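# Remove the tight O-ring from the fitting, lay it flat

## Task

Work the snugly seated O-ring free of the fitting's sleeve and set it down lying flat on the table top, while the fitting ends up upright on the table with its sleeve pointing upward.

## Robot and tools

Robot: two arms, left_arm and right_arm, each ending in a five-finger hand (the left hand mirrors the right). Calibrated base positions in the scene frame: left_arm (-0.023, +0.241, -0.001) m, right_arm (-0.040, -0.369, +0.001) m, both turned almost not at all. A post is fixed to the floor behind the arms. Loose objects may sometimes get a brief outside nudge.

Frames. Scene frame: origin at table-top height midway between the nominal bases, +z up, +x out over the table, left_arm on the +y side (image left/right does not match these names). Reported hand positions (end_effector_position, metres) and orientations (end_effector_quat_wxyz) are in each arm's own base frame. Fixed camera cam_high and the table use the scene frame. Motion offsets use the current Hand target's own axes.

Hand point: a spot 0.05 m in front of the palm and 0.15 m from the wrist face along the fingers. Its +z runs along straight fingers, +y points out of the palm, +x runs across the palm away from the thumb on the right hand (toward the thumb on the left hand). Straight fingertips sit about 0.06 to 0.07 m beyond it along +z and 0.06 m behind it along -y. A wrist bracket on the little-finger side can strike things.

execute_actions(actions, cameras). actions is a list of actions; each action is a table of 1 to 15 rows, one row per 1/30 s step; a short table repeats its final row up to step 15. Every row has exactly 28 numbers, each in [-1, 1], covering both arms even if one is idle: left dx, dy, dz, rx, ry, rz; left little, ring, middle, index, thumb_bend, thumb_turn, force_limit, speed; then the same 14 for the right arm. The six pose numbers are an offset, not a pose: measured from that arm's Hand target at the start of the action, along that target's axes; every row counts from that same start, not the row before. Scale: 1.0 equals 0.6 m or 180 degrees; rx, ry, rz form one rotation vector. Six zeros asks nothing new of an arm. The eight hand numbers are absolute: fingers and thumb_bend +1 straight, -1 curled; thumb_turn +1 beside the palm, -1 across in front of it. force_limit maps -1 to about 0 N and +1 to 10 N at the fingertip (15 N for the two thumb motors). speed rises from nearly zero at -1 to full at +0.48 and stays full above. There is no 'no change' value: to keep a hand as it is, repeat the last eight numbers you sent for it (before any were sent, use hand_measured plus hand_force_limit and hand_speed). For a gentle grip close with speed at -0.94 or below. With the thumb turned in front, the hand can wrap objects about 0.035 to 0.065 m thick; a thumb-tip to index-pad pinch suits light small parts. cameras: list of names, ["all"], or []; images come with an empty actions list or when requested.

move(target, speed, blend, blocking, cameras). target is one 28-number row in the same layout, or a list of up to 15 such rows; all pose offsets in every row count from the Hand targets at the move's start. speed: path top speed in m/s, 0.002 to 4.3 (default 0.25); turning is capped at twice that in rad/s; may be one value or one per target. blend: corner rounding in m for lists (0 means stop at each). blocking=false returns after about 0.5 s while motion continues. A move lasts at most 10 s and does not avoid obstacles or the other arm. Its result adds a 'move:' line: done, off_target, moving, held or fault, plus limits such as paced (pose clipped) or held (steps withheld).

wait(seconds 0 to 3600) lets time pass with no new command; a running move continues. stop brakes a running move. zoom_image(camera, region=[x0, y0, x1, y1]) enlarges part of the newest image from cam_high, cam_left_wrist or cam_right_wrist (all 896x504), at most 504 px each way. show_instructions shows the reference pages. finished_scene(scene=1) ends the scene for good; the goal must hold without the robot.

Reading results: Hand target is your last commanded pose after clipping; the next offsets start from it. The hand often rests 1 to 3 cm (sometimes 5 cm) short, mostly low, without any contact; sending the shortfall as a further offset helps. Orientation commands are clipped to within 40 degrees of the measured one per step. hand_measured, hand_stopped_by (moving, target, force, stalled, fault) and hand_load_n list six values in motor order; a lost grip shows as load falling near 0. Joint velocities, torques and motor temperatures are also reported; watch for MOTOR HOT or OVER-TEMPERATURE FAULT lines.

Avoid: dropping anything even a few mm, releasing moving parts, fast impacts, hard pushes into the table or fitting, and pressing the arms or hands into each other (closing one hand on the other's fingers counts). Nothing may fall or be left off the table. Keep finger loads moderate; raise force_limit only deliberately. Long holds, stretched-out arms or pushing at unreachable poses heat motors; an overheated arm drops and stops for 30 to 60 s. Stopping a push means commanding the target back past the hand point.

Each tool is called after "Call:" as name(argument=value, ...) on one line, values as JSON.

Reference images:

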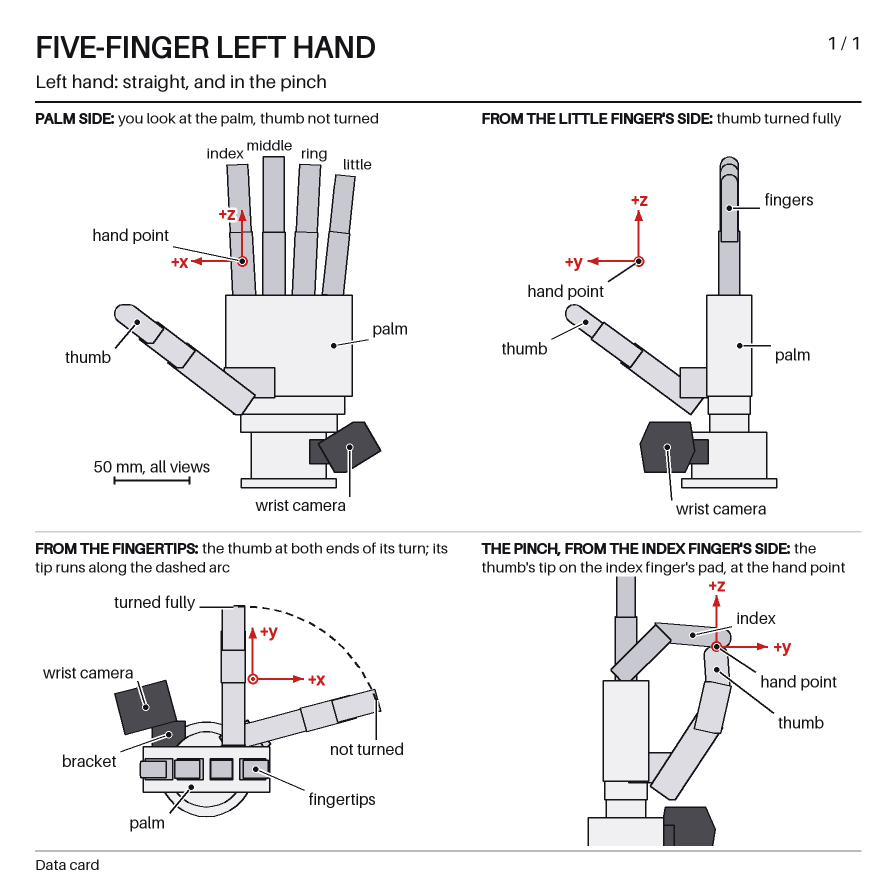

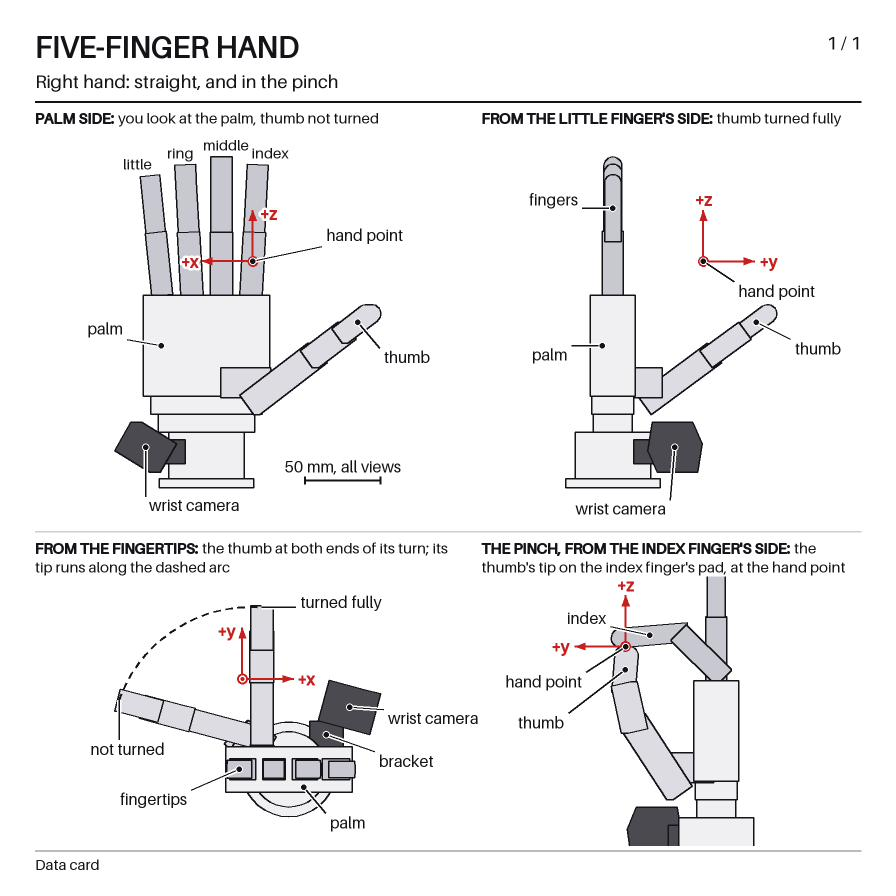

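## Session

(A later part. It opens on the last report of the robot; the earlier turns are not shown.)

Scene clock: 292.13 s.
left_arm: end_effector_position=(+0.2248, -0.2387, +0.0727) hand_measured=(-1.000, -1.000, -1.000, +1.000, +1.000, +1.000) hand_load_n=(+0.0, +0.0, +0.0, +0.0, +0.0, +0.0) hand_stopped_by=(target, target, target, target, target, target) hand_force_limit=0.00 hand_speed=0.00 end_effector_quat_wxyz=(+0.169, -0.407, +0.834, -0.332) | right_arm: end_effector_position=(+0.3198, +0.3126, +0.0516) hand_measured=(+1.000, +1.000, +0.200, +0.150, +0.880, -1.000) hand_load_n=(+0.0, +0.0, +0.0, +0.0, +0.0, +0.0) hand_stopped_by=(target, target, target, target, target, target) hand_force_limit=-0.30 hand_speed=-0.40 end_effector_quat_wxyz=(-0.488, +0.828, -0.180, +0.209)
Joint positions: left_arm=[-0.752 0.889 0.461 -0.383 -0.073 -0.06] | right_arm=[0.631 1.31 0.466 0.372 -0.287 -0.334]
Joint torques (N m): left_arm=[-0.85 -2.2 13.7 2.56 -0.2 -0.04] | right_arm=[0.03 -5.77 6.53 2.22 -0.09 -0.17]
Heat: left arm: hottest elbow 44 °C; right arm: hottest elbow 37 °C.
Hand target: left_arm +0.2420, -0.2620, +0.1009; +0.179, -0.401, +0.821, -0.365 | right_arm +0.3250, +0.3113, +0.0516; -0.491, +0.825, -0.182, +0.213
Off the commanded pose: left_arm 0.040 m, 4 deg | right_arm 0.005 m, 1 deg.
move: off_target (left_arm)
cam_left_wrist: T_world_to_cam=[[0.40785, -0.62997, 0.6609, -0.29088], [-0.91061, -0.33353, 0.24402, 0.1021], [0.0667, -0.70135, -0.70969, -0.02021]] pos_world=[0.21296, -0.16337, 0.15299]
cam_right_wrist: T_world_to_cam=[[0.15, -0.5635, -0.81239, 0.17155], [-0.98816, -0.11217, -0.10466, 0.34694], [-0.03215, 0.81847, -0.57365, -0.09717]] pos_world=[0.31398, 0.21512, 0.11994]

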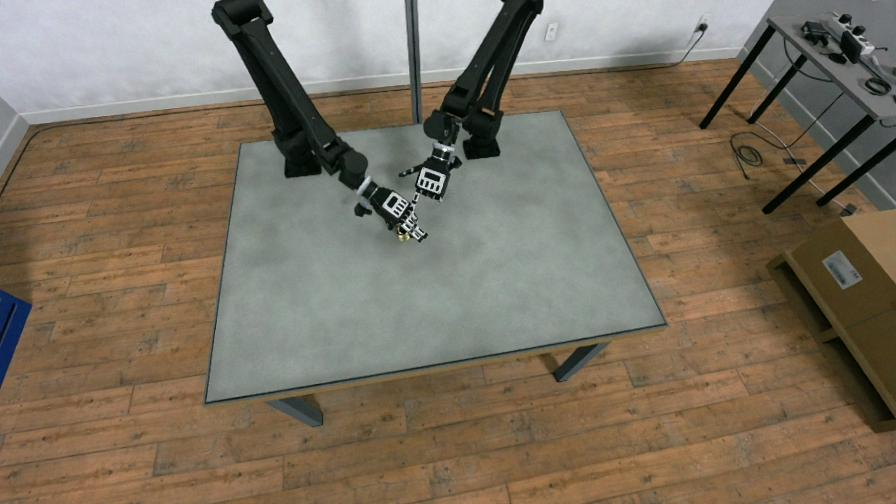

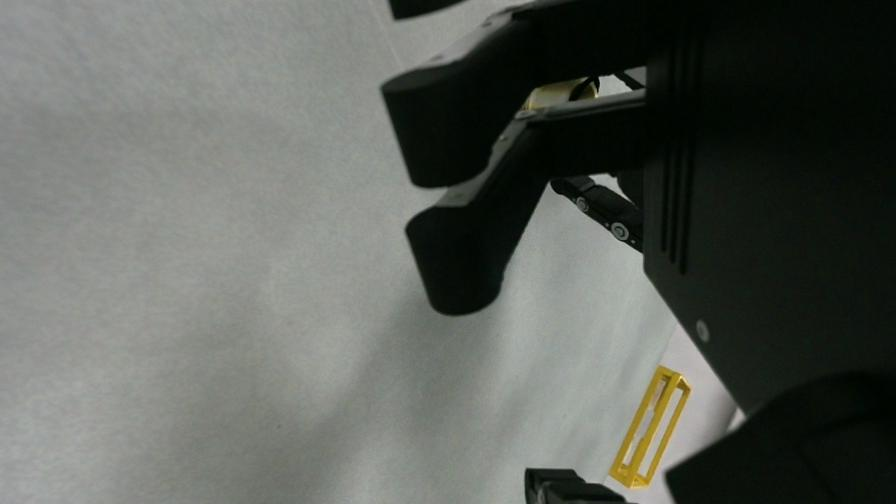

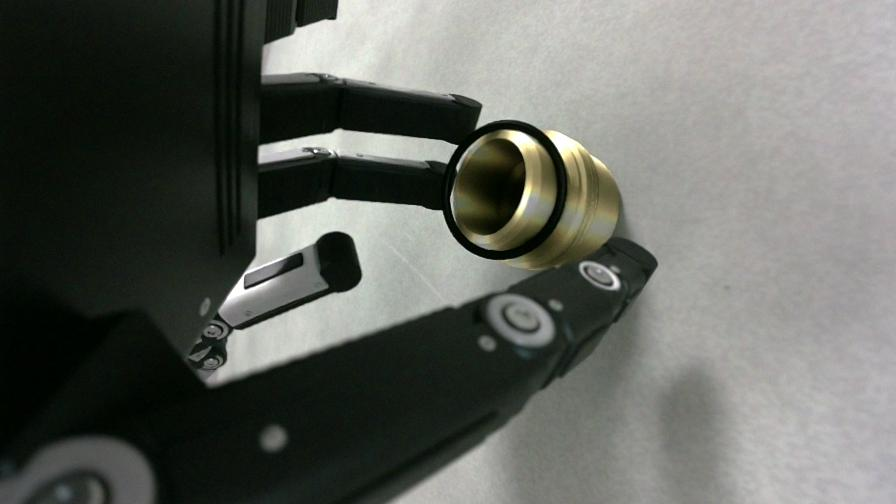

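Call:
move(target=[0.021,-0.0215,0.0538,0,0,0,-1,-1,-1,1,1,1,0,0,0,0,0,0,0,0,1,1,0.2,0.15,0.88,-1,-0.3,-0.4], speed=0.04, cameras=["all"])

Call:
zoom_image(camera="cam_right_wrist", region=[300, 90, 680, 300])

Scene clock: 294.20 s.
left_arm: end_effector_position=(+0.2416, -0.2656, +0.0606) hand_measured=(-1.000, -1.000, -1.000, +1.000, +1.000, +1.000) hand_load_n=(+0.0, +0.0, +0.0, +0.0, +0.0, -0.5) hand_stopped_by=(target, target, target, target, target, target) hand_force_limit=0.00 hand_speed=0.00 end_effector_quat_wxyz=(+0.169, -0.406, +0.836, -0.330) | right_arm: end_effector_position=(+0.3226, +0.3096, +0.0516) hand_measured=(+1.000, +1.000, +0.200, +0.150, +0.880, -1.000) hand_load_n=(+0.0, +0.0, +0.0, +0.0, +0.0, +0.0) hand_stopped_by=(target, target, target, target, target, target) hand_force_limit=-0.30 hand_speed=-0.40 end_effector_quat_wxyz=(-0.487, +0.827, -0.184, +0.211)
Joint positions: left_arm=[-0.785 1.032 0.502 -0.287 -0.096 -0.08] | right_arm=[0.622 1.31 0.466 0.372 -0.287 -0.334]
Joint torques (N m): left_arm=[-0.91 -2.9 13.45 2.61 -0.23 -0.08] | right_arm=[0.21 -5.83 6.53 2.24 -0.09 -0.17]
Heat: left arm: hottest elbow 44 °C; right arm: hottest elbow 37 °C.
Hand target: left_arm +0.2600, -0.2920, +0.0889; +0.179, -0.401, +0.821, -0.365 | right_arm +0.3250, +0.3113, +0.0516; -0.491, +0.825, -0.182, +0.213
Off the commanded pose: left_arm 0.043 m, 5 deg | right_arm 0.003 m, 1 deg.
move: off_target (left_arm)
cam_left_wrist: T_world_to_cam=[[0.40732, -0.63432, 0.65706, -0.30743], [-0.91101, -0.33301, 0.24326, 0.11163], [0.0645, -0.69767, -0.71351, -0.04704]] pos_world=[0.22995, -0.19066, 0.14128]
cam_right_wrist: T_world_to_cam=[[0.14482, -0.56486, -0.81238, 0.1715], [-0.98915, -0.10303, -0.10469, 0.34694], [-0.02456, 0.81873, -0.57366, -0.09711]] pos_world=[0.31596, 0.21213, 0.11994]

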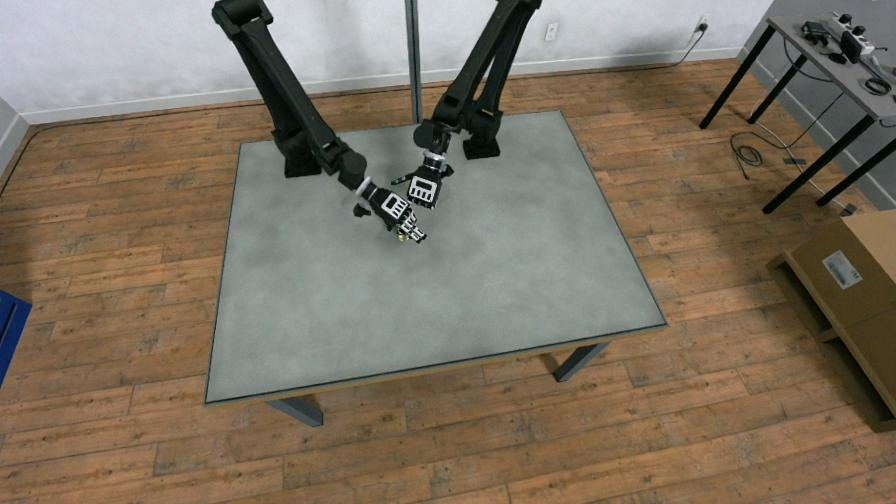

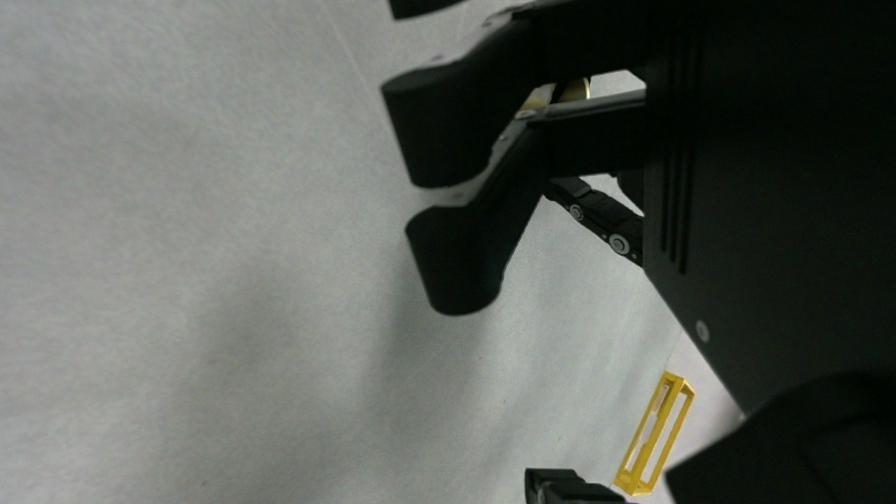

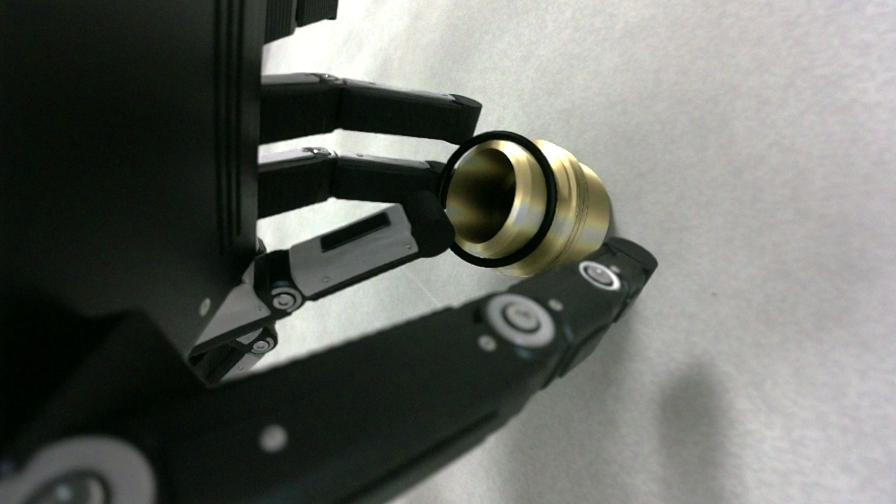

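Scaled by 1.326.

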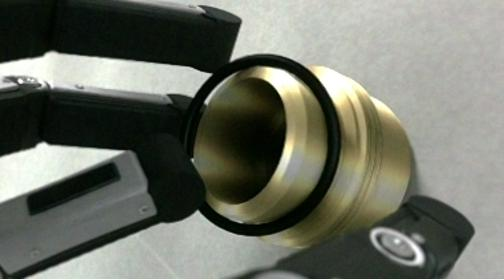

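Call:
move(target=[0,0.0212,-0.0485,0,0,0,-1,-1,-1,1,1,1,0,0,0,0,0,0,0,0,1,1,0.2,0.15,0.88,-1,-0.3,-0.4], speed=0.05, cameras=["cam_right_wrist"])

Scene clock: 296.83 s.
left_arm: end_effector_position=(+0.2298, -0.2655, +0.0801) hand_measured=(-1.000, -1.000, -1.000, +1.000, +1.000, +1.000) hand_load_n=(+0.0, +0.0, +0.0, -1.5, +0.0, +0.0) hand_stopped_by=(target, target, target, target, target, target) hand_force_limit=0.00 hand_speed=0.00 end_effector_quat_wxyz=(+0.171, -0.396, +0.834, -0.344) | right_arm: end_effector_position=(+0.3252, +0.3089, +0.0531) hand_measured=(+1.000, +1.000, +0.200, +0.150, +0.880, -1.000) hand_load_n=(+0.0, -0.5, +0.0, +0.0, +0.0, +0.0) hand_stopped_by=(target, target, target, target, target, target) hand_force_limit=-0.30 hand_speed=-0.40 end_effector_quat_wxyz=(-0.489, +0.825, -0.185, +0.215)
Joint positions: left_arm=[-0.812 0.947 0.501 -0.341 -0.105 -0.086] | right_arm=[0.618 1.31 0.466 0.38 -0.287 -0.334]
Joint torques (N m): left_arm=[-0.56 -4.13 10.78 1.57 -0.35 -0.11] | right_arm=[0.56 -5.83 6.54 1.98 -0.11 -0.17]
Heat: left arm: hottest elbow 45 °C; right arm: hottest elbow 37 °C.
Hand target: left_arm +0.2362, -0.2735, +0.0989; +0.179, -0.401, +0.821, -0.365 | right_arm +0.3250, +0.3113, +0.0516; -0.491, +0.825, -0.182, +0.213
Off the commanded pose: left_arm 0.021 m, 3 deg | right_arm 0.003 m, 0 deg.
move: off_target (left_arm)
cam_right_wrist: T_world_to_cam=[[0.14727, -0.56189, -0.814, 0.17043], [-0.98895, -0.09801, -0.11126, 0.34819], [-0.01726, 0.82138, -0.57012, -0.09902]] pos_world=[0.31753, 0.21122, 0.12102]

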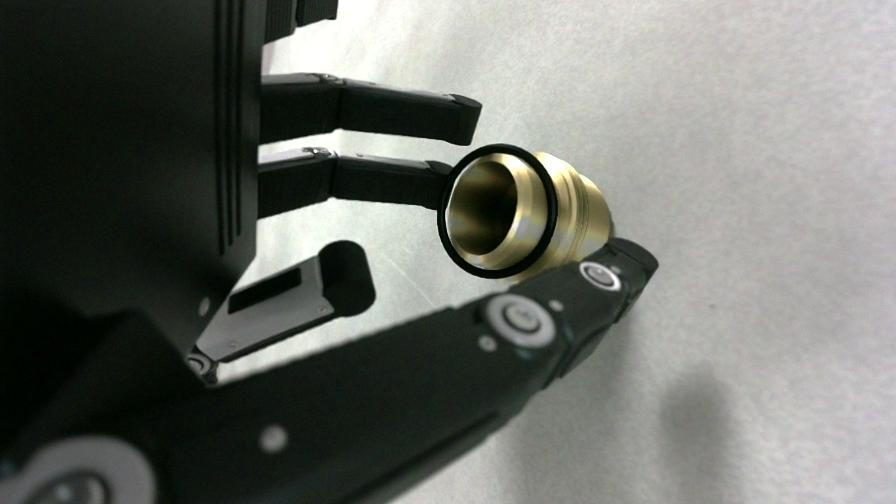

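Call:
move(target=[0,0.0815,-0.0608,0,0,0,-1,-1,-1,1,1,1,0,0,0,0,0,0,0,0,1,1,0.2,0.15,0.88,-1,-0.3,-0.4], speed=0.05, cameras=["all"])

Call:
zoom_image(camera="cam_high", region=[360, 140, 500, 260])

Scene clock: 299.10 s.
left_arm: end_effector_position=(+0.1915, -0.2328, +0.0813) hand_measured=(-1.000, -1.000, -1.000, +1.000, +1.000, +1.000) hand_load_n=(+0.0, +0.0, +0.0, +0.0, +0.0, +0.0) hand_stopped_by=(target, target, target, target, target, target) hand_force_limit=0.00 hand_speed=0.00 end_effector_quat_wxyz=(+0.180, -0.402, +0.823, -0.359) | right_arm: end_effector_position=(+0.3252, +0.3089, +0.0531) hand_measured=(+1.000, +1.000, +0.200, +0.150, +0.880, -1.000) hand_load_n=(-0.5, +0.0, +0.0, +0.0, +0.0, +0.5) hand_stopped_by=(target, target, target, target, target, target) hand_force_limit=-0.30 hand_speed=-0.40 end_effector_quat_wxyz=(-0.489, +0.825, -0.185, +0.215)
Joint positions: left_arm=[-0.849 0.711 0.389 -0.432 -0.145 -0.124] | right_arm=[0.618 1.31 0.466 0.38 -0.287 -0.334]
Joint torques (N m): left_arm=[-1.08 -1.85 9.83 1.07 -0.27 -0.06] | right_arm=[0.56 -5.83 6.53 1.98 -0.11 -0.17]
Heat: left arm: hottest elbow 45 °C; right arm: hottest elbow 37 °C.
Hand target: left_arm +0.1890, -0.2368, +0.0870; +0.179, -0.401, +0.821, -0.365 | right_arm +0.3250, +0.3113, +0.0516; -0.491, +0.825, -0.182, +0.213
Off the commanded pose: left_arm 0.007 m, 1 deg | right_arm 0.003 m, 0 deg.
move: done
cam_left_wrist: T_world_to_cam=[[0.37467, -0.60147, 0.70559, -0.26986], [-0.92177, -0.32356, 0.21365, 0.07852], [0.0998, -0.73044, -0.67564, -0.0236]] pos_world=[0.17584, -0.15414, 0.15769]
cam_right_wrist: T_world_to_cam=[[0.14727, -0.56189, -0.814, 0.17043], [-0.98895, -0.09801, -0.11126, 0.34819], [-0.01726, 0.82138, -0.57012, -0.09902]] pos_world=[0.31753, 0.21122, 0.12102]

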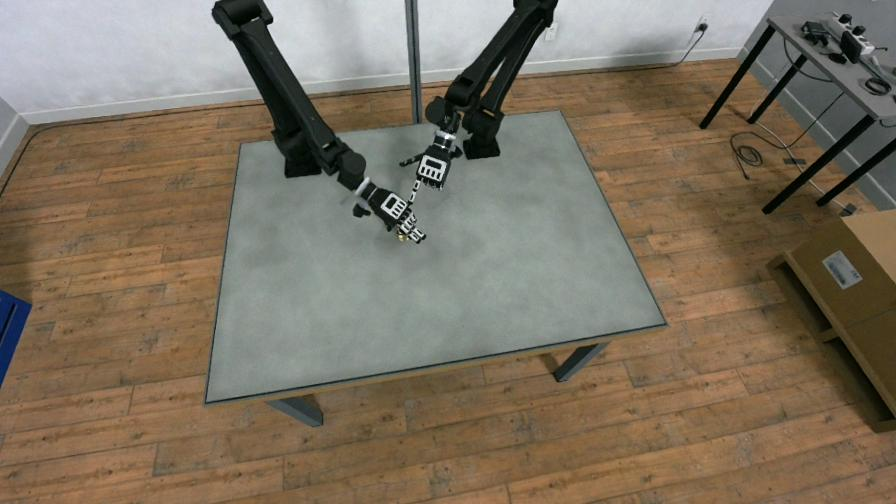

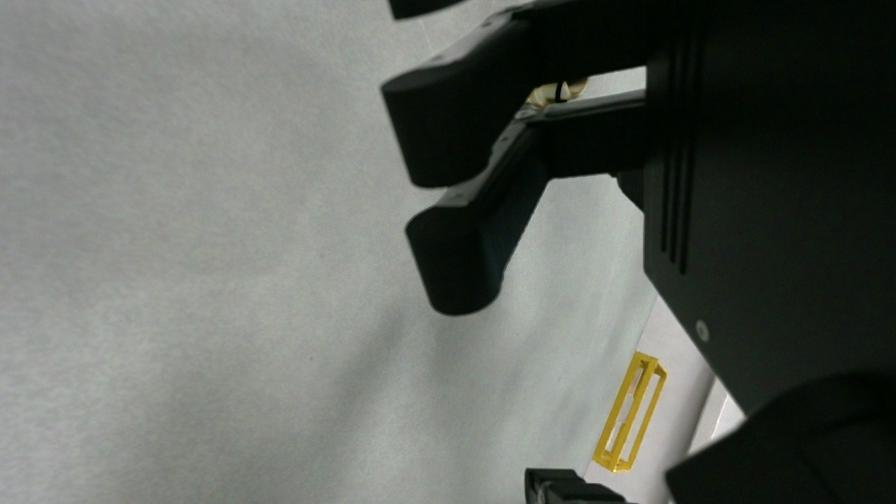

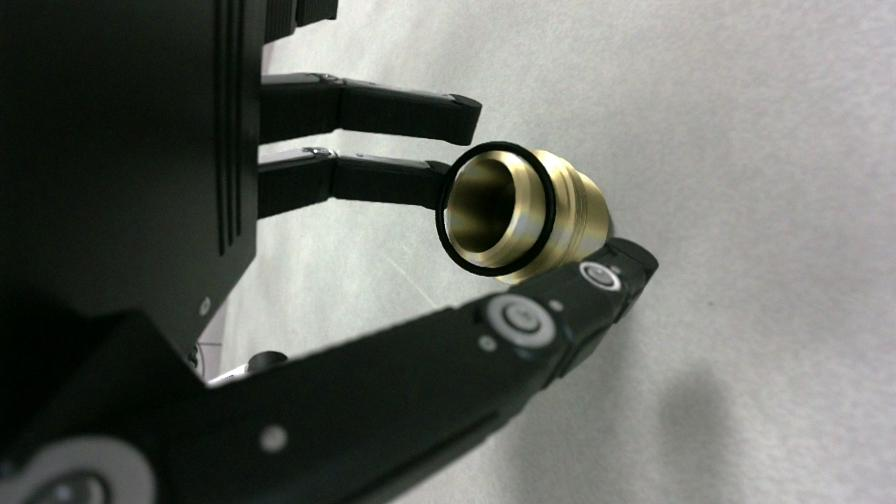

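Scaled by 3.600.

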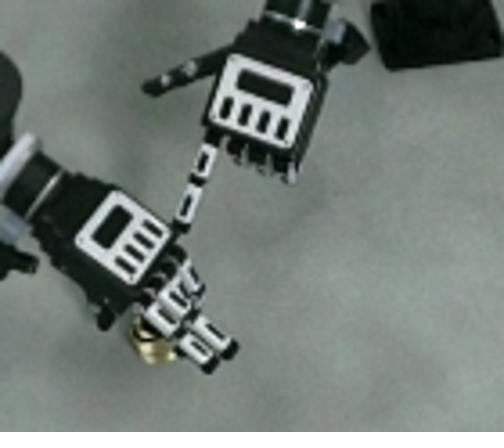

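Call:
move(target=[-0.0168,0.0593,0.0387,0.1,0,0,-1,-1,-1,1,1,1,0,0,0,0,0,0,0,0,1,1,0.2,0.15,0.88,-1,-0.3,-0.4], speed=0.08, cameras=["cam_left_wrist","cam_right_wrist"])

Scene clock: 302.83 s.
left_arm: end_effector_position=(+0.1875, -0.2174, +0.0353) hand_measured=(-1.000, -1.000, -1.000, +1.000, +1.000, +1.000) hand_load_n=(+0.0, +0.0, +0.0, +0.0, +0.0, +0.0) hand_stopped_by=(target, target, target, target, target, target) hand_force_limit=0.00 hand_speed=0.00 end_effector_quat_wxyz=(+0.235, -0.378, +0.759, -0.474) | right_arm: end_effector_position=(+0.3252, +0.3089, +0.0531) hand_measured=(+1.000, +1.000, +0.200, +0.150, +0.880, -1.000) hand_load_n=(+0.0, +0.0, +0.0, +0.0, +0.0, +0.0) hand_stopped_by=(target, target, target, target, target, target) hand_force_limit=-0.30 hand_speed=-0.40 end_effector_quat_wxyz=(-0.489, +0.825, -0.185, +0.215)
Joint positions: left_arm=[-0.86 0.525 0.06 0.001 -0.189 -0.097] | right_arm=[0.618 1.31 0.466 0.38 -0.287 -0.334]
Joint torques (N m): left_arm=[0.09 0.44 9.59 3.06 -0.22 0.12] | right_arm=[0.56 -5.83 6.54 1.98 -0.11 -0.18]
Heat: left arm: hottest elbow 44 °C; right arm: hottest elbow 37 °C.
Hand target: left_arm +0.1900, -0.2248, +0.0450; +0.239, -0.369, +0.753, -0.489 | right_arm +0.3250, +0.3113, +0.0516; -0.491, +0.825, -0.182, +0.213
Off the commanded pose: left_arm 0.012 m, 2 deg | right_arm 0.003 m, 0 deg.
move: off_target (left_arm)
cam_left_wrist: T_world_to_cam=[[0.20312, -0.45291, 0.86811, -0.16793], [-0.94943, -0.30789, 0.06151, 0.10361], [0.23943, -0.8367, -0.49255, -0.09871]] pos_world=[0.15612, -0.12674, 0.09079]
cam_right_wrist: T_world_to_cam=[[0.14727, -0.56189, -0.814, 0.17043], [-0.98895, -0.09801, -0.11126, 0.34819], [-0.01726, 0.82138, -0.57012, -0.09902]] pos_world=[0.31753, 0.21122, 0.12102]

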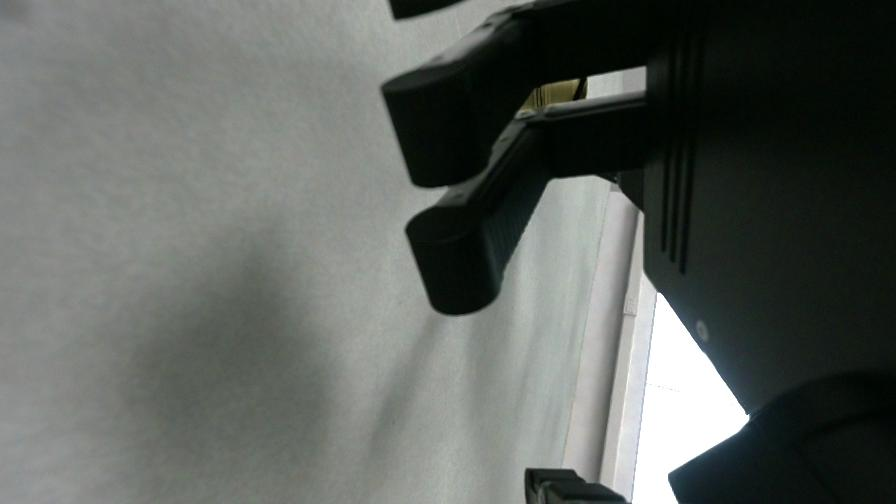

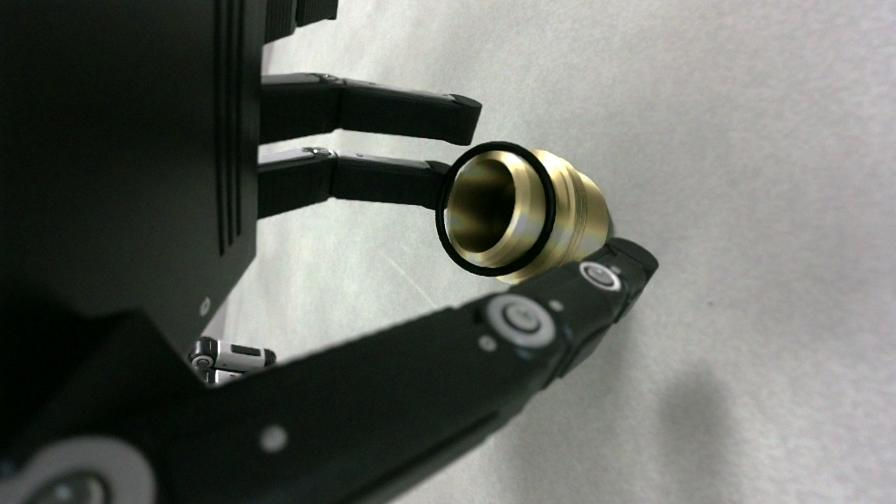

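Call:
move(target=[0,0,0,0,0,0,-1,-1,-1,1,1,1,0,0,-0.0127,0.0023,0.0017,0,0,0,1,1,0.2,0.15,0.88,-1,-0.3,-0.4], speed=0.05, cameras=[])

Call:
move(target=[0.004,-0.0383,0.0697,0,0,0,-1,-1,-1,1,1,1,0,0,0,0,0,0,0,0,1,1,0.2,0.15,0.88,-1,-0.3,-0.4], speed=0.05, cameras=["cam_high","cam_right_wrist"])

Call:
zoom_image(camera="cam_high", region=[360, 140, 500, 260])

Scene clock: 304.23 s.
left_arm: end_effector_position=(+0.1875, -0.2174, +0.0353) hand_measured=(-1.000, -1.000, -1.000, +1.000, +1.000, +1.000) hand_load_n=(+0.0, +0.0, +0.0, +0.0, +0.0, +0.0) hand_stopped_by=(target, target, target, target, target, target) hand_force_limit=0.00 hand_speed=0.00 end_effector_quat_wxyz=(+0.235, -0.378, +0.759, -0.474) | right_arm: end_effector_position=(+0.3175, +0.3116, +0.0472) hand_measured=(+1.000, +1.000, +0.200, +0.150, +0.880, -1.000) hand_load_n=(+0.0, +0.0, +0.0, +0.0, +0.0, +0.0) hand_stopped_by=(target, target, target, target, target, target) hand_force_limit=-0.30 hand_speed=-0.40 end_effector_quat_wxyz=(-0.485, +0.829, -0.181, +0.212)
Joint positions: left_arm=[-0.86 0.525 0.06 0.001 -0.189 -0.097] | right_arm=[0.639 1.314 0.457 0.383 -0.272 -0.334]
Joint torques (N m): left_arm=[-0.91 0.97 9.68 3.04 -0.23 0.18] | right_arm=[1.14 -5.83 6.46 2.41 0.04 -0.09]
Heat: left arm: hottest elbow 44 °C; right arm: hottest elbow 37 °C.
Hand target: left_arm +0.1900, -0.2248, +0.0450; +0.239, -0.369, +0.753, -0.489 | right_arm +0.3190, +0.3153, +0.0486; -0.491, +0.825, -0.182, +0.213
Off the commanded pose: left_arm 0.012 m, 2 deg | right_arm 0.004 m, 1 deg.
move: done

Scene clock: 306.17 s.
left_arm: end_effector_position=(+0.2033, -0.2384, +0.0211) hand_measured=(-1.000, -1.000, -1.000, +1.000, +1.000, +1.000) hand_load_n=(+0.0, +0.5, +0.0, +0.0, +0.0, -0.5) hand_stopped_by=(target, target, target, target, target, target) hand_force_limit=0.00 hand_speed=0.00 end_effector_quat_wxyz=(+0.226, -0.371, +0.774, -0.462) | right_arm: end_effector_position=(+0.3175, +0.3116, +0.0472) hand_measured=(+1.000, +1.000, +0.200, +0.150, +0.880, -1.000) hand_load_n=(+0.0, +0.0, +0.0, +0.0, +0.0, +0.0) hand_stopped_by=(target, target, target, target, target, target) hand_force_limit=-0.30 hand_speed=-0.40 end_effector_quat_wxyz=(-0.485, +0.829, -0.181, +0.212)
Joint positions: left_arm=[-0.851 0.837 0.103 0.236 -0.16 -0.078] | right_arm=[0.639 1.314 0.457 0.383 -0.272 -0.334]
Joint torques (N m): left_arm=[1.08 0.32 12.19 2.93 0.06 0.16] | right_arm=[1.2 -5.77 6.48 2.41 0.04 -0.09]
Heat: left arm: hottest elbow 44 °C; right arm: hottest elbow 37 °C.
Hand target: left_arm +0.2261, -0.2559, +0.0490; +0.239, -0.369, +0.753, -0.489 | right_arm +0.3190, +0.3153, +0.0486; -0.491, +0.825, -0.182, +0.213
Off the commanded pose: left_arm 0.040 m, 4 deg | right_arm 0.004 m, 1 deg.
move: off_target (left_arm)
cam_right_wrist: T_world_to_cam=[[0.14793, -0.57039, -0.80794, 0.17034], [-0.98865, -0.10697, -0.10549, 0.34275], [-0.02626, 0.81438, -0.57974, -0.09924]] pos_world=[0.31106, 0.21464, 0.11625]

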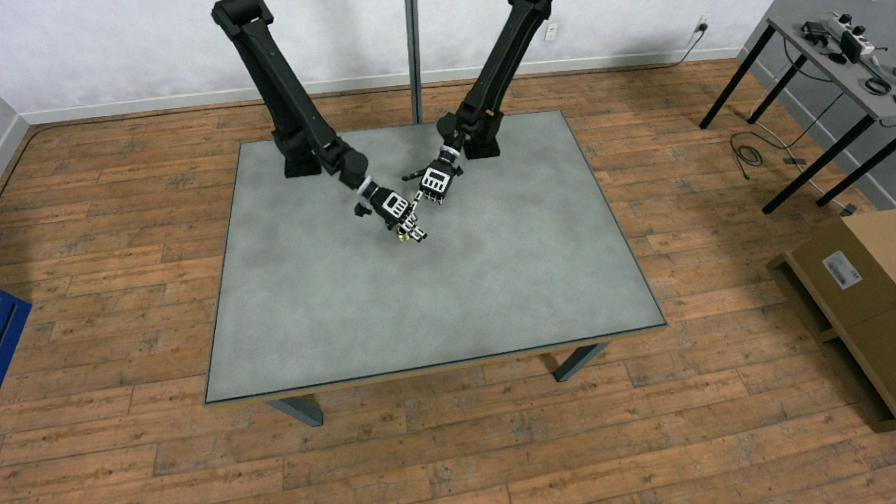

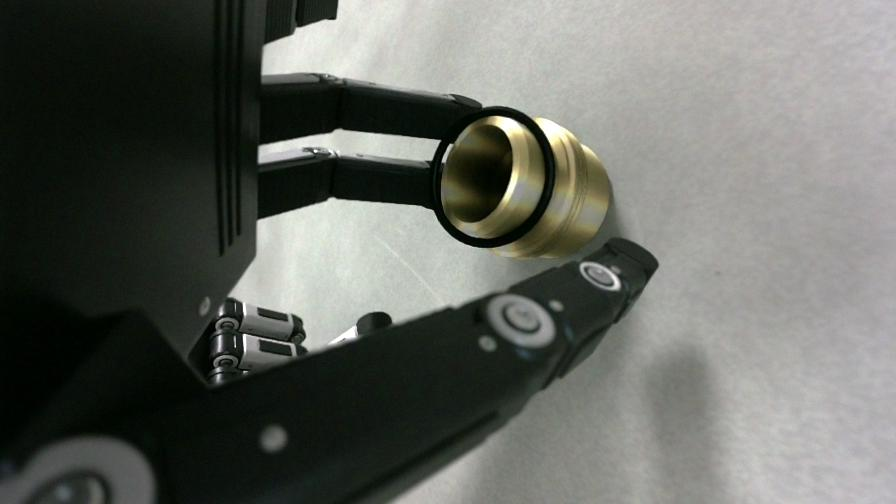

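Scaled by 3.600.

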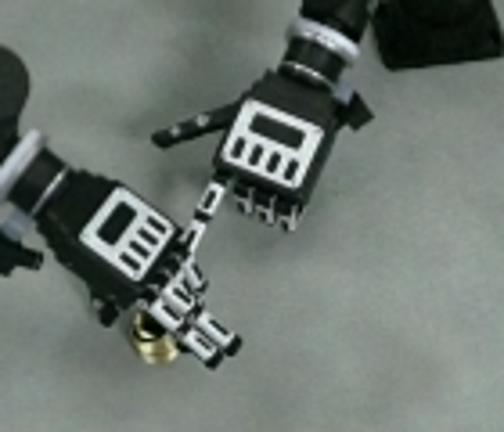

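Call:
move(target=[0,-0.0381,-0.0169,0,0,0,-1,-1,-1,1,1,1,0,0,0,0,0,0,0,0,1,1,0.2,0.15,0.88,-1,-0.3,-0.4], speed=0.05, cameras=["cam_high","cam_right_wrist"])

Call:
zoom_image(camera="cam_high", region=[360, 140, 500, 260])

Scene clock: 307.67 s.
left_arm: end_effector_position=(+0.2087, -0.2447, +0.0443) hand_measured=(-1.000, -1.000, -1.000, +1.000, +1.000, +1.000) hand_load_n=(+0.5, +0.0, +0.0, +0.0, +0.0, +0.0) hand_stopped_by=(target, target, target, target, target, target) hand_force_limit=0.00 hand_speed=0.00 end_effector_quat_wxyz=(+0.228, -0.369, +0.769, -0.469) | right_arm: end_effector_position=(+0.3175, +0.3116, +0.0472) hand_measured=(+1.000, +1.000, +0.200, +0.150, +0.880, -1.000) hand_load_n=(+0.0, +0.0, +0.0, +0.0, +0.0, +0.0) hand_stopped_by=(target, target, target, target, target, target) hand_force_limit=-0.30 hand_speed=-0.40 end_effector_quat_wxyz=(-0.485, +0.829, -0.181, +0.212)
Joint positions: left_arm=[-0.851 0.766 0.149 0.136 -0.16 -0.078] | right_arm=[0.639 1.314 0.457 0.383 -0.272 -0.334]
Joint torques (N m): left_arm=[1.49 -0.91 12.96 1.28 0.1 0.12] | right_arm=[1.2 -5.77 6.46 2.41 0.04 -0.09]
Heat: left arm: hottest elbow 44 °C; right arm: hottest elbow 37 °C.
Hand target: left_arm +0.2261, -0.2559, +0.0740; +0.239, -0.369, +0.753, -0.489 | right_arm +0.3190, +0.3153, +0.0486; -0.491, +0.825, -0.182, +0.213
Off the commanded pose: left_arm 0.036 m, 3 deg | right_arm 0.004 m, 1 deg.
move: off_target (left_arm)
cam_right_wrist: T_world_to_cam=[[0.14793, -0.57039, -0.80794, 0.17034], [-0.98865, -0.10697, -0.10549, 0.34275], [-0.02626, 0.81438, -0.57974, -0.09924]] pos_world=[0.31106, 0.21464, 0.11625]

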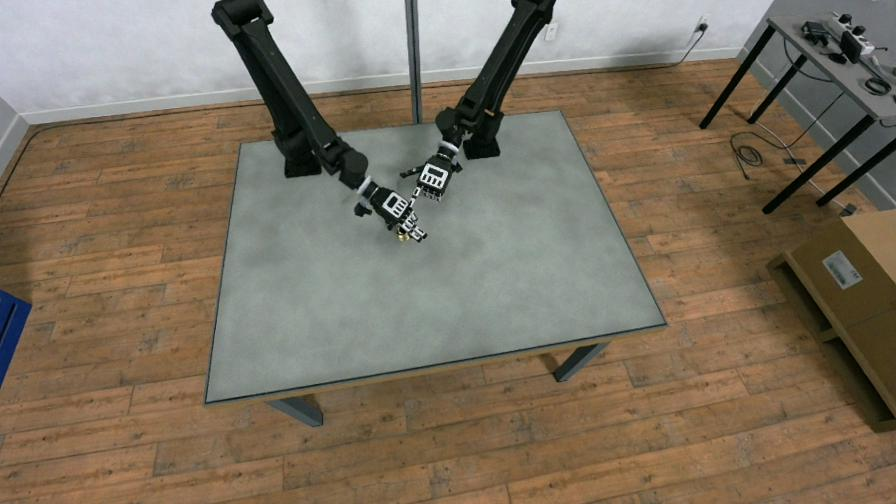

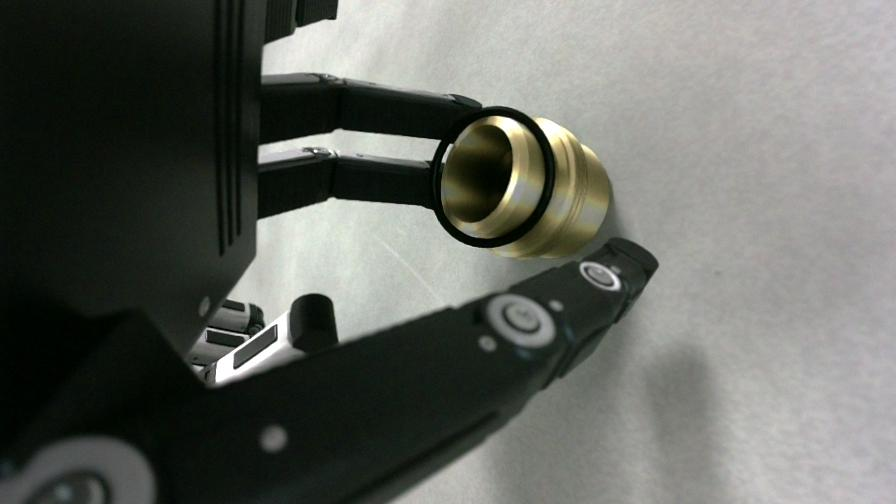

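Scaled by 3.600.

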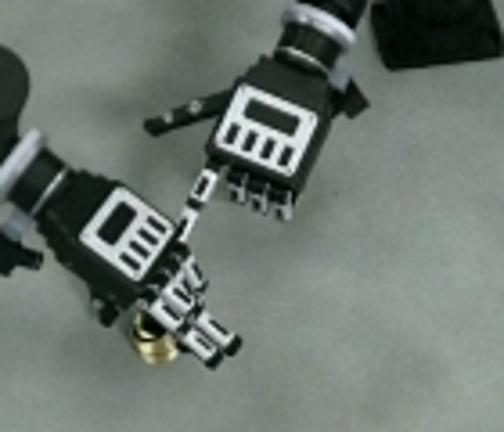

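Call:
move(target=[-0.0038,-0.0263,0.059,0,0,0,-1,-1,-1,1,1,1,0,0,0,0,0,0,0,0,1,1,0.2,0.15,0.88,-1,-0.3,-0.4], speed=0.04, cameras=["cam_high","cam_right_wrist"])

Call:
zoom_image(camera="cam_high", region=[360, 140, 500, 260])

Scene clock: 310.03 s.
left_arm: end_effector_position=(+0.2346, -0.2624, +0.0458) hand_measured=(-1.000, -1.000, -1.000, +1.000, +1.000, +1.000) hand_load_n=(+0.0, +0.0, +0.0, -0.5, +0.0, -0.5) hand_stopped_by=(target, target, target, target, target, target) hand_force_limit=0.00 hand_speed=0.00 end_effector_quat_wxyz=(+0.225, -0.371, +0.773, -0.462) | right_arm: end_effector_position=(+0.3175, +0.3116, +0.0472) hand_measured=(+1.000, +1.000, +0.200, +0.150, +0.880, -1.000) hand_load_n=(+0.0, +0.0, +0.0, +0.0, +0.0, +0.0) hand_stopped_by=(target, target, target, target, target, target) hand_force_limit=-0.30 hand_speed=-0.40 end_effector_quat_wxyz=(-0.485, +0.829, -0.181, +0.212)
Joint positions: left_arm=[-0.811 0.937 0.223 0.219 -0.123 -0.061] | right_arm=[0.639 1.314 0.457 0.383 -0.272 -0.334]
Joint torques (N m): left_arm=[1.2 -1.32 12.27 3.06 0.05 0.11] | right_arm=[1.14 -5.77 6.48 2.4 0.04 -0.09]
Heat: left arm: hottest elbow 45 °C; right arm: hottest elbow 37 °C.
Hand target: left_arm +0.2581, -0.2779, +0.0740; +0.239, -0.369, +0.753, -0.489 | right_arm +0.3190, +0.3153, +0.0486; -0.491, +0.825, -0.182, +0.213
Off the commanded pose: left_arm 0.040 m, 4 deg | right_arm 0.004 m, 1 deg.
move: off_target (left_arm)
cam_right_wrist: T_world_to_cam=[[0.14793, -0.57039, -0.80794, 0.17034], [-0.98865, -0.10697, -0.10549, 0.34275], [-0.02626, 0.81438, -0.57974, -0.09924]] pos_world=[0.31106, 0.21464, 0.11625]

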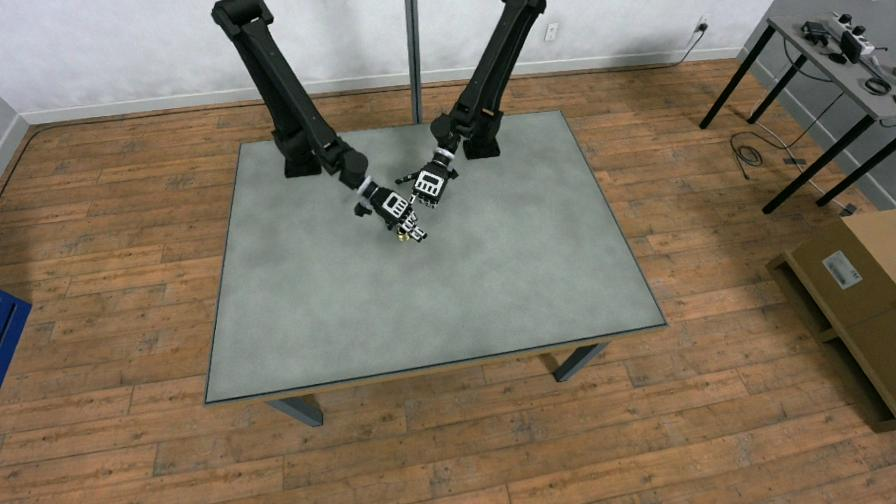

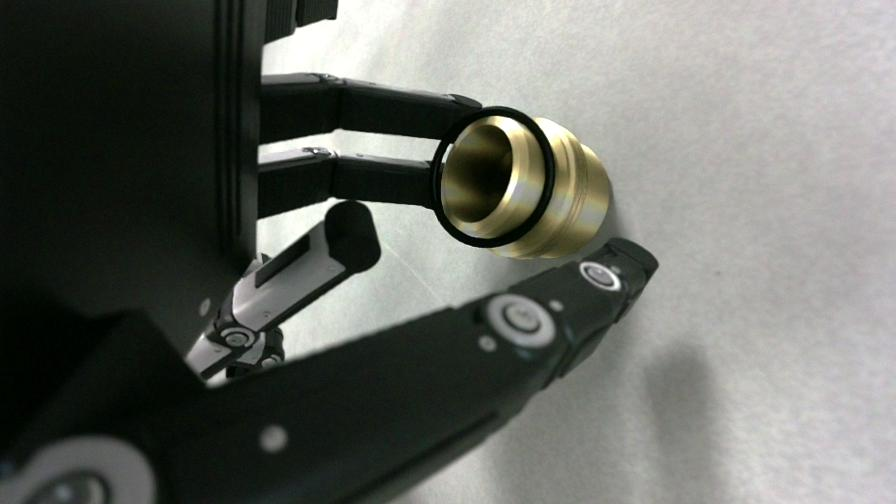

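Scaled by 3.600.

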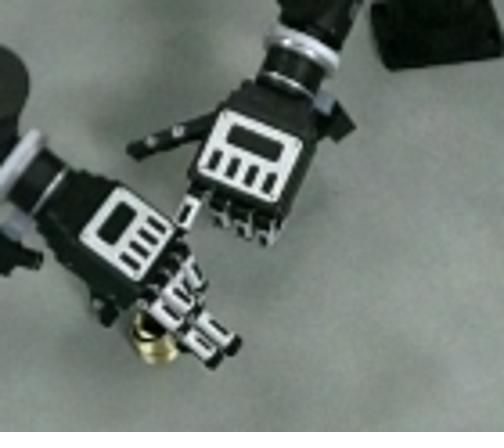

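Call:
move(target=[-0.0082,0.0232,0.0218,0,0,0,-1,-1,-1,1,1,1,0,0,0,0,0,0,0,0,1,1,0.2,0.15,0.88,-1,-0.3,-0.4], speed=0.03, cameras=["cam_high","cam_right_wrist"])

Call:
zoom_image(camera="cam_high", region=[360, 140, 500, 260])

Scene clock: 311.80 s.
left_arm: end_effector_position=(+0.2463, -0.2674, +0.0352) hand_measured=(-1.000, -1.000, -1.000, +1.000, +1.000, +1.000) hand_load_n=(+0.0, +0.0, +0.5, +0.0, +0.0, +0.0) hand_stopped_by=(target, target, target, target, target, target) hand_force_limit=0.00 hand_speed=0.00 end_effector_quat_wxyz=(+0.226, -0.370, +0.770, -0.468) | right_arm: end_effector_position=(+0.3175, +0.3116, +0.0472) hand_measured=(+1.000, +1.000, +0.200, +0.150, +0.880, -1.000) hand_load_n=(+0.0, +0.0, +0.0, +0.0, +0.0, +0.0) hand_stopped_by=(target, target, target, target, target, target) hand_force_limit=-0.30 hand_speed=-0.40 end_effector_quat_wxyz=(-0.485, +0.829, -0.181, +0.212)
Joint positions: left_arm=[-0.786 1.044 0.223 0.34 -0.1 -0.051] | right_arm=[0.639 1.314 0.457 0.383 -0.272 -0.334]
Joint torques (N m): left_arm=[1.32 -2.08 10.3 3.02 0.09 0.13] | right_arm=[1.14 -5.77 6.46 2.4 0.04 -0.09]
Heat: left arm: hottest elbow 44 °C; right arm: hottest elbow 36 °C.
Hand target: left_arm +0.2661, -0.2779, +0.0560; +0.239, -0.369, +0.753, -0.489 | right_arm +0.3190, +0.3153, +0.0486; -0.491, +0.825, -0.182, +0.213
Off the commanded pose: left_arm 0.030 m, 4 deg | right_arm 0.004 m, 1 deg.
move: off_target (left_arm)
cam_right_wrist: T_world_to_cam=[[0.14793, -0.57039, -0.80794, 0.17034], [-0.98865, -0.10697, -0.10549, 0.34275], [-0.02626, 0.81438, -0.57974, -0.09924]] pos_world=[0.31106, 0.21464, 0.11625]

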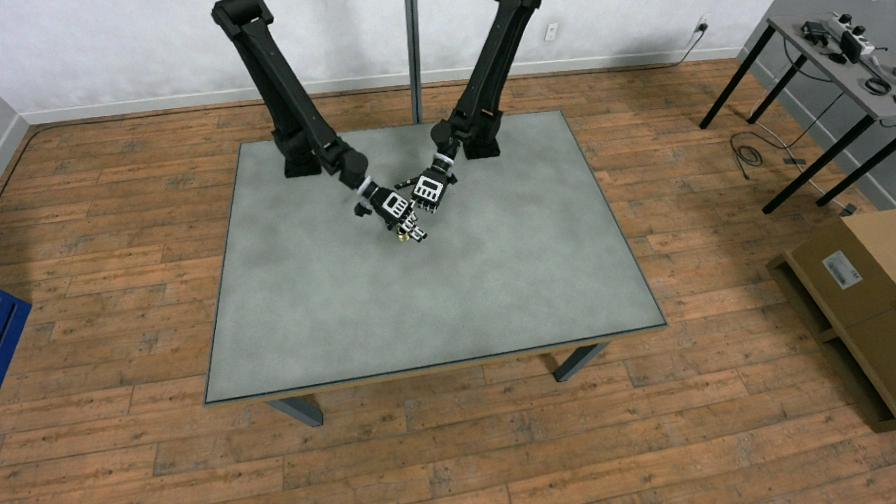

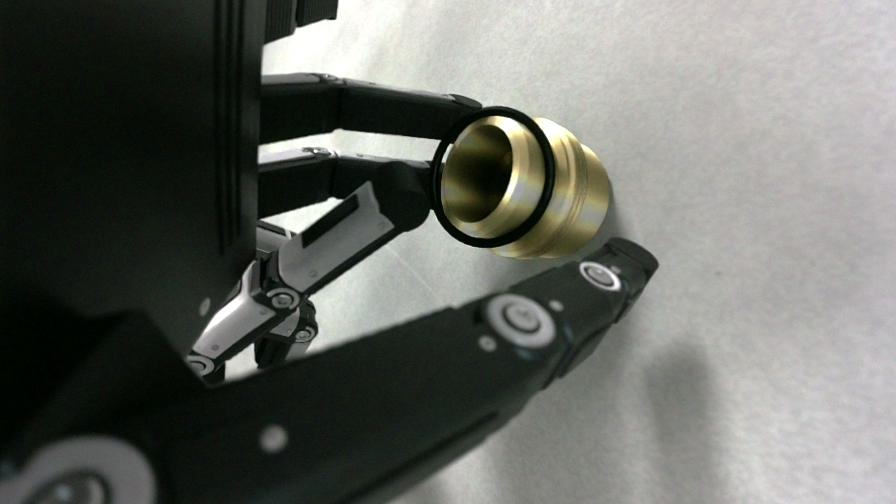

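Scaled by 3.600.

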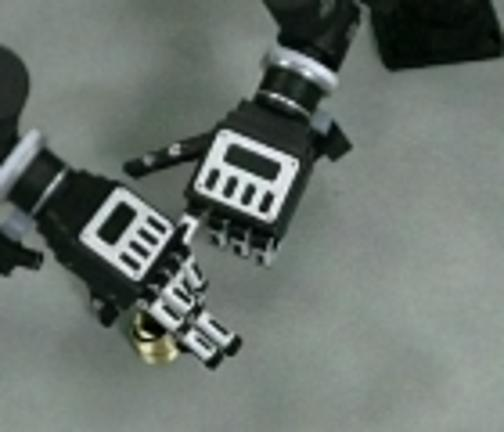

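Call:
move(target=[0.0008,0.0323,0.0013,0,0,0,-1,-1,-1,1,1,1,0,0,0,0,0,0,0,0,1,1,0.2,0.15,0.88,-1,-0.3,-0.4], speed=0.025, cameras=["cam_right_wrist"])

Call:
zoom_image(camera="cam_right_wrist", region=[300, 90, 680, 300])

Scene clock: 314.03 s.
left_arm: end_effector_position=(+0.2516, -0.2728, +0.0314) hand_measured=(-1.000, -1.000, -1.000, +1.000, +1.000, +1.000) hand_load_n=(+0.0, +0.0, +0.0, +0.0, +0.0, +0.0) hand_stopped_by=(target, target, target, target, target, target) hand_force_limit=0.00 hand_speed=0.00 end_effector_quat_wxyz=(+0.230, -0.367, +0.763, -0.480) | right_arm: end_effector_position=(+0.3194, +0.3098, +0.0472) hand_measured=(+1.000, +1.000, +0.200, +0.150, +0.880, -1.000) hand_load_n=(+0.0, +0.0, +0.0, +0.0, +0.0, +0.0) hand_stopped_by=(target, target, target, target, target, target) hand_force_limit=-0.30 hand_speed=-0.40 end_effector_quat_wxyz=(-0.484, +0.828, -0.185, +0.213)
Joint positions: left_arm=[-0.786 1.107 0.214 0.443 -0.1 -0.051] | right_arm=[0.633 1.314 0.457 0.383 -0.272 -0.333]
Joint torques (N m): left_arm=[0.85 -2.2 7.2 3.07 -0.06 0.08] | right_arm=[1.14 -5.77 6.46 2.41 0.03 -0.09]
Heat: left arm: hottest elbow 44 °C; right arm: hottest elbow 36 °C.
Hand target: left_arm +0.2601, -0.2738, +0.0379; +0.239, -0.369, +0.753, -0.489 | right_arm +0.3190, +0.3153, +0.0486; -0.491, +0.825, -0.182, +0.213
Off the commanded pose: left_arm 0.011 m, 2 deg | right_arm 0.006 m, 1 deg.
move: off_target (left_arm)
cam_right_wrist: T_world_to_cam=[[0.14313, -0.57071, -0.80858, 0.17072], [-0.98947, -0.10015, -0.10446, 0.34241], [-0.02137, 0.81502, -0.57904, -0.09941]] pos_world=[0.31225, 0.21275, 0.11625]

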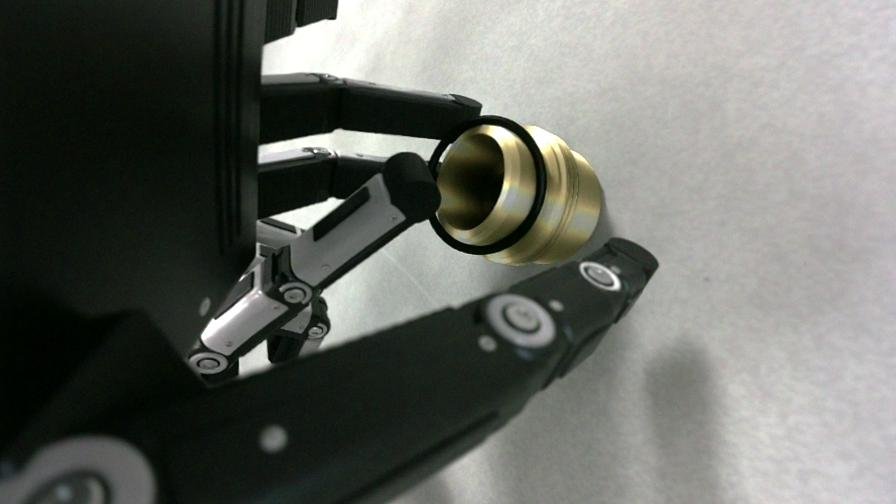

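Scaled by 1.326.

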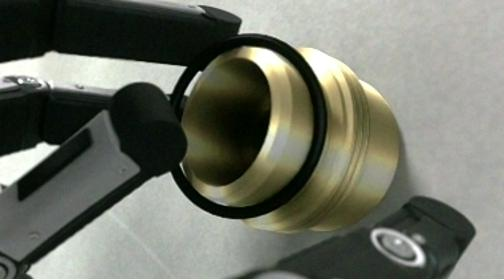

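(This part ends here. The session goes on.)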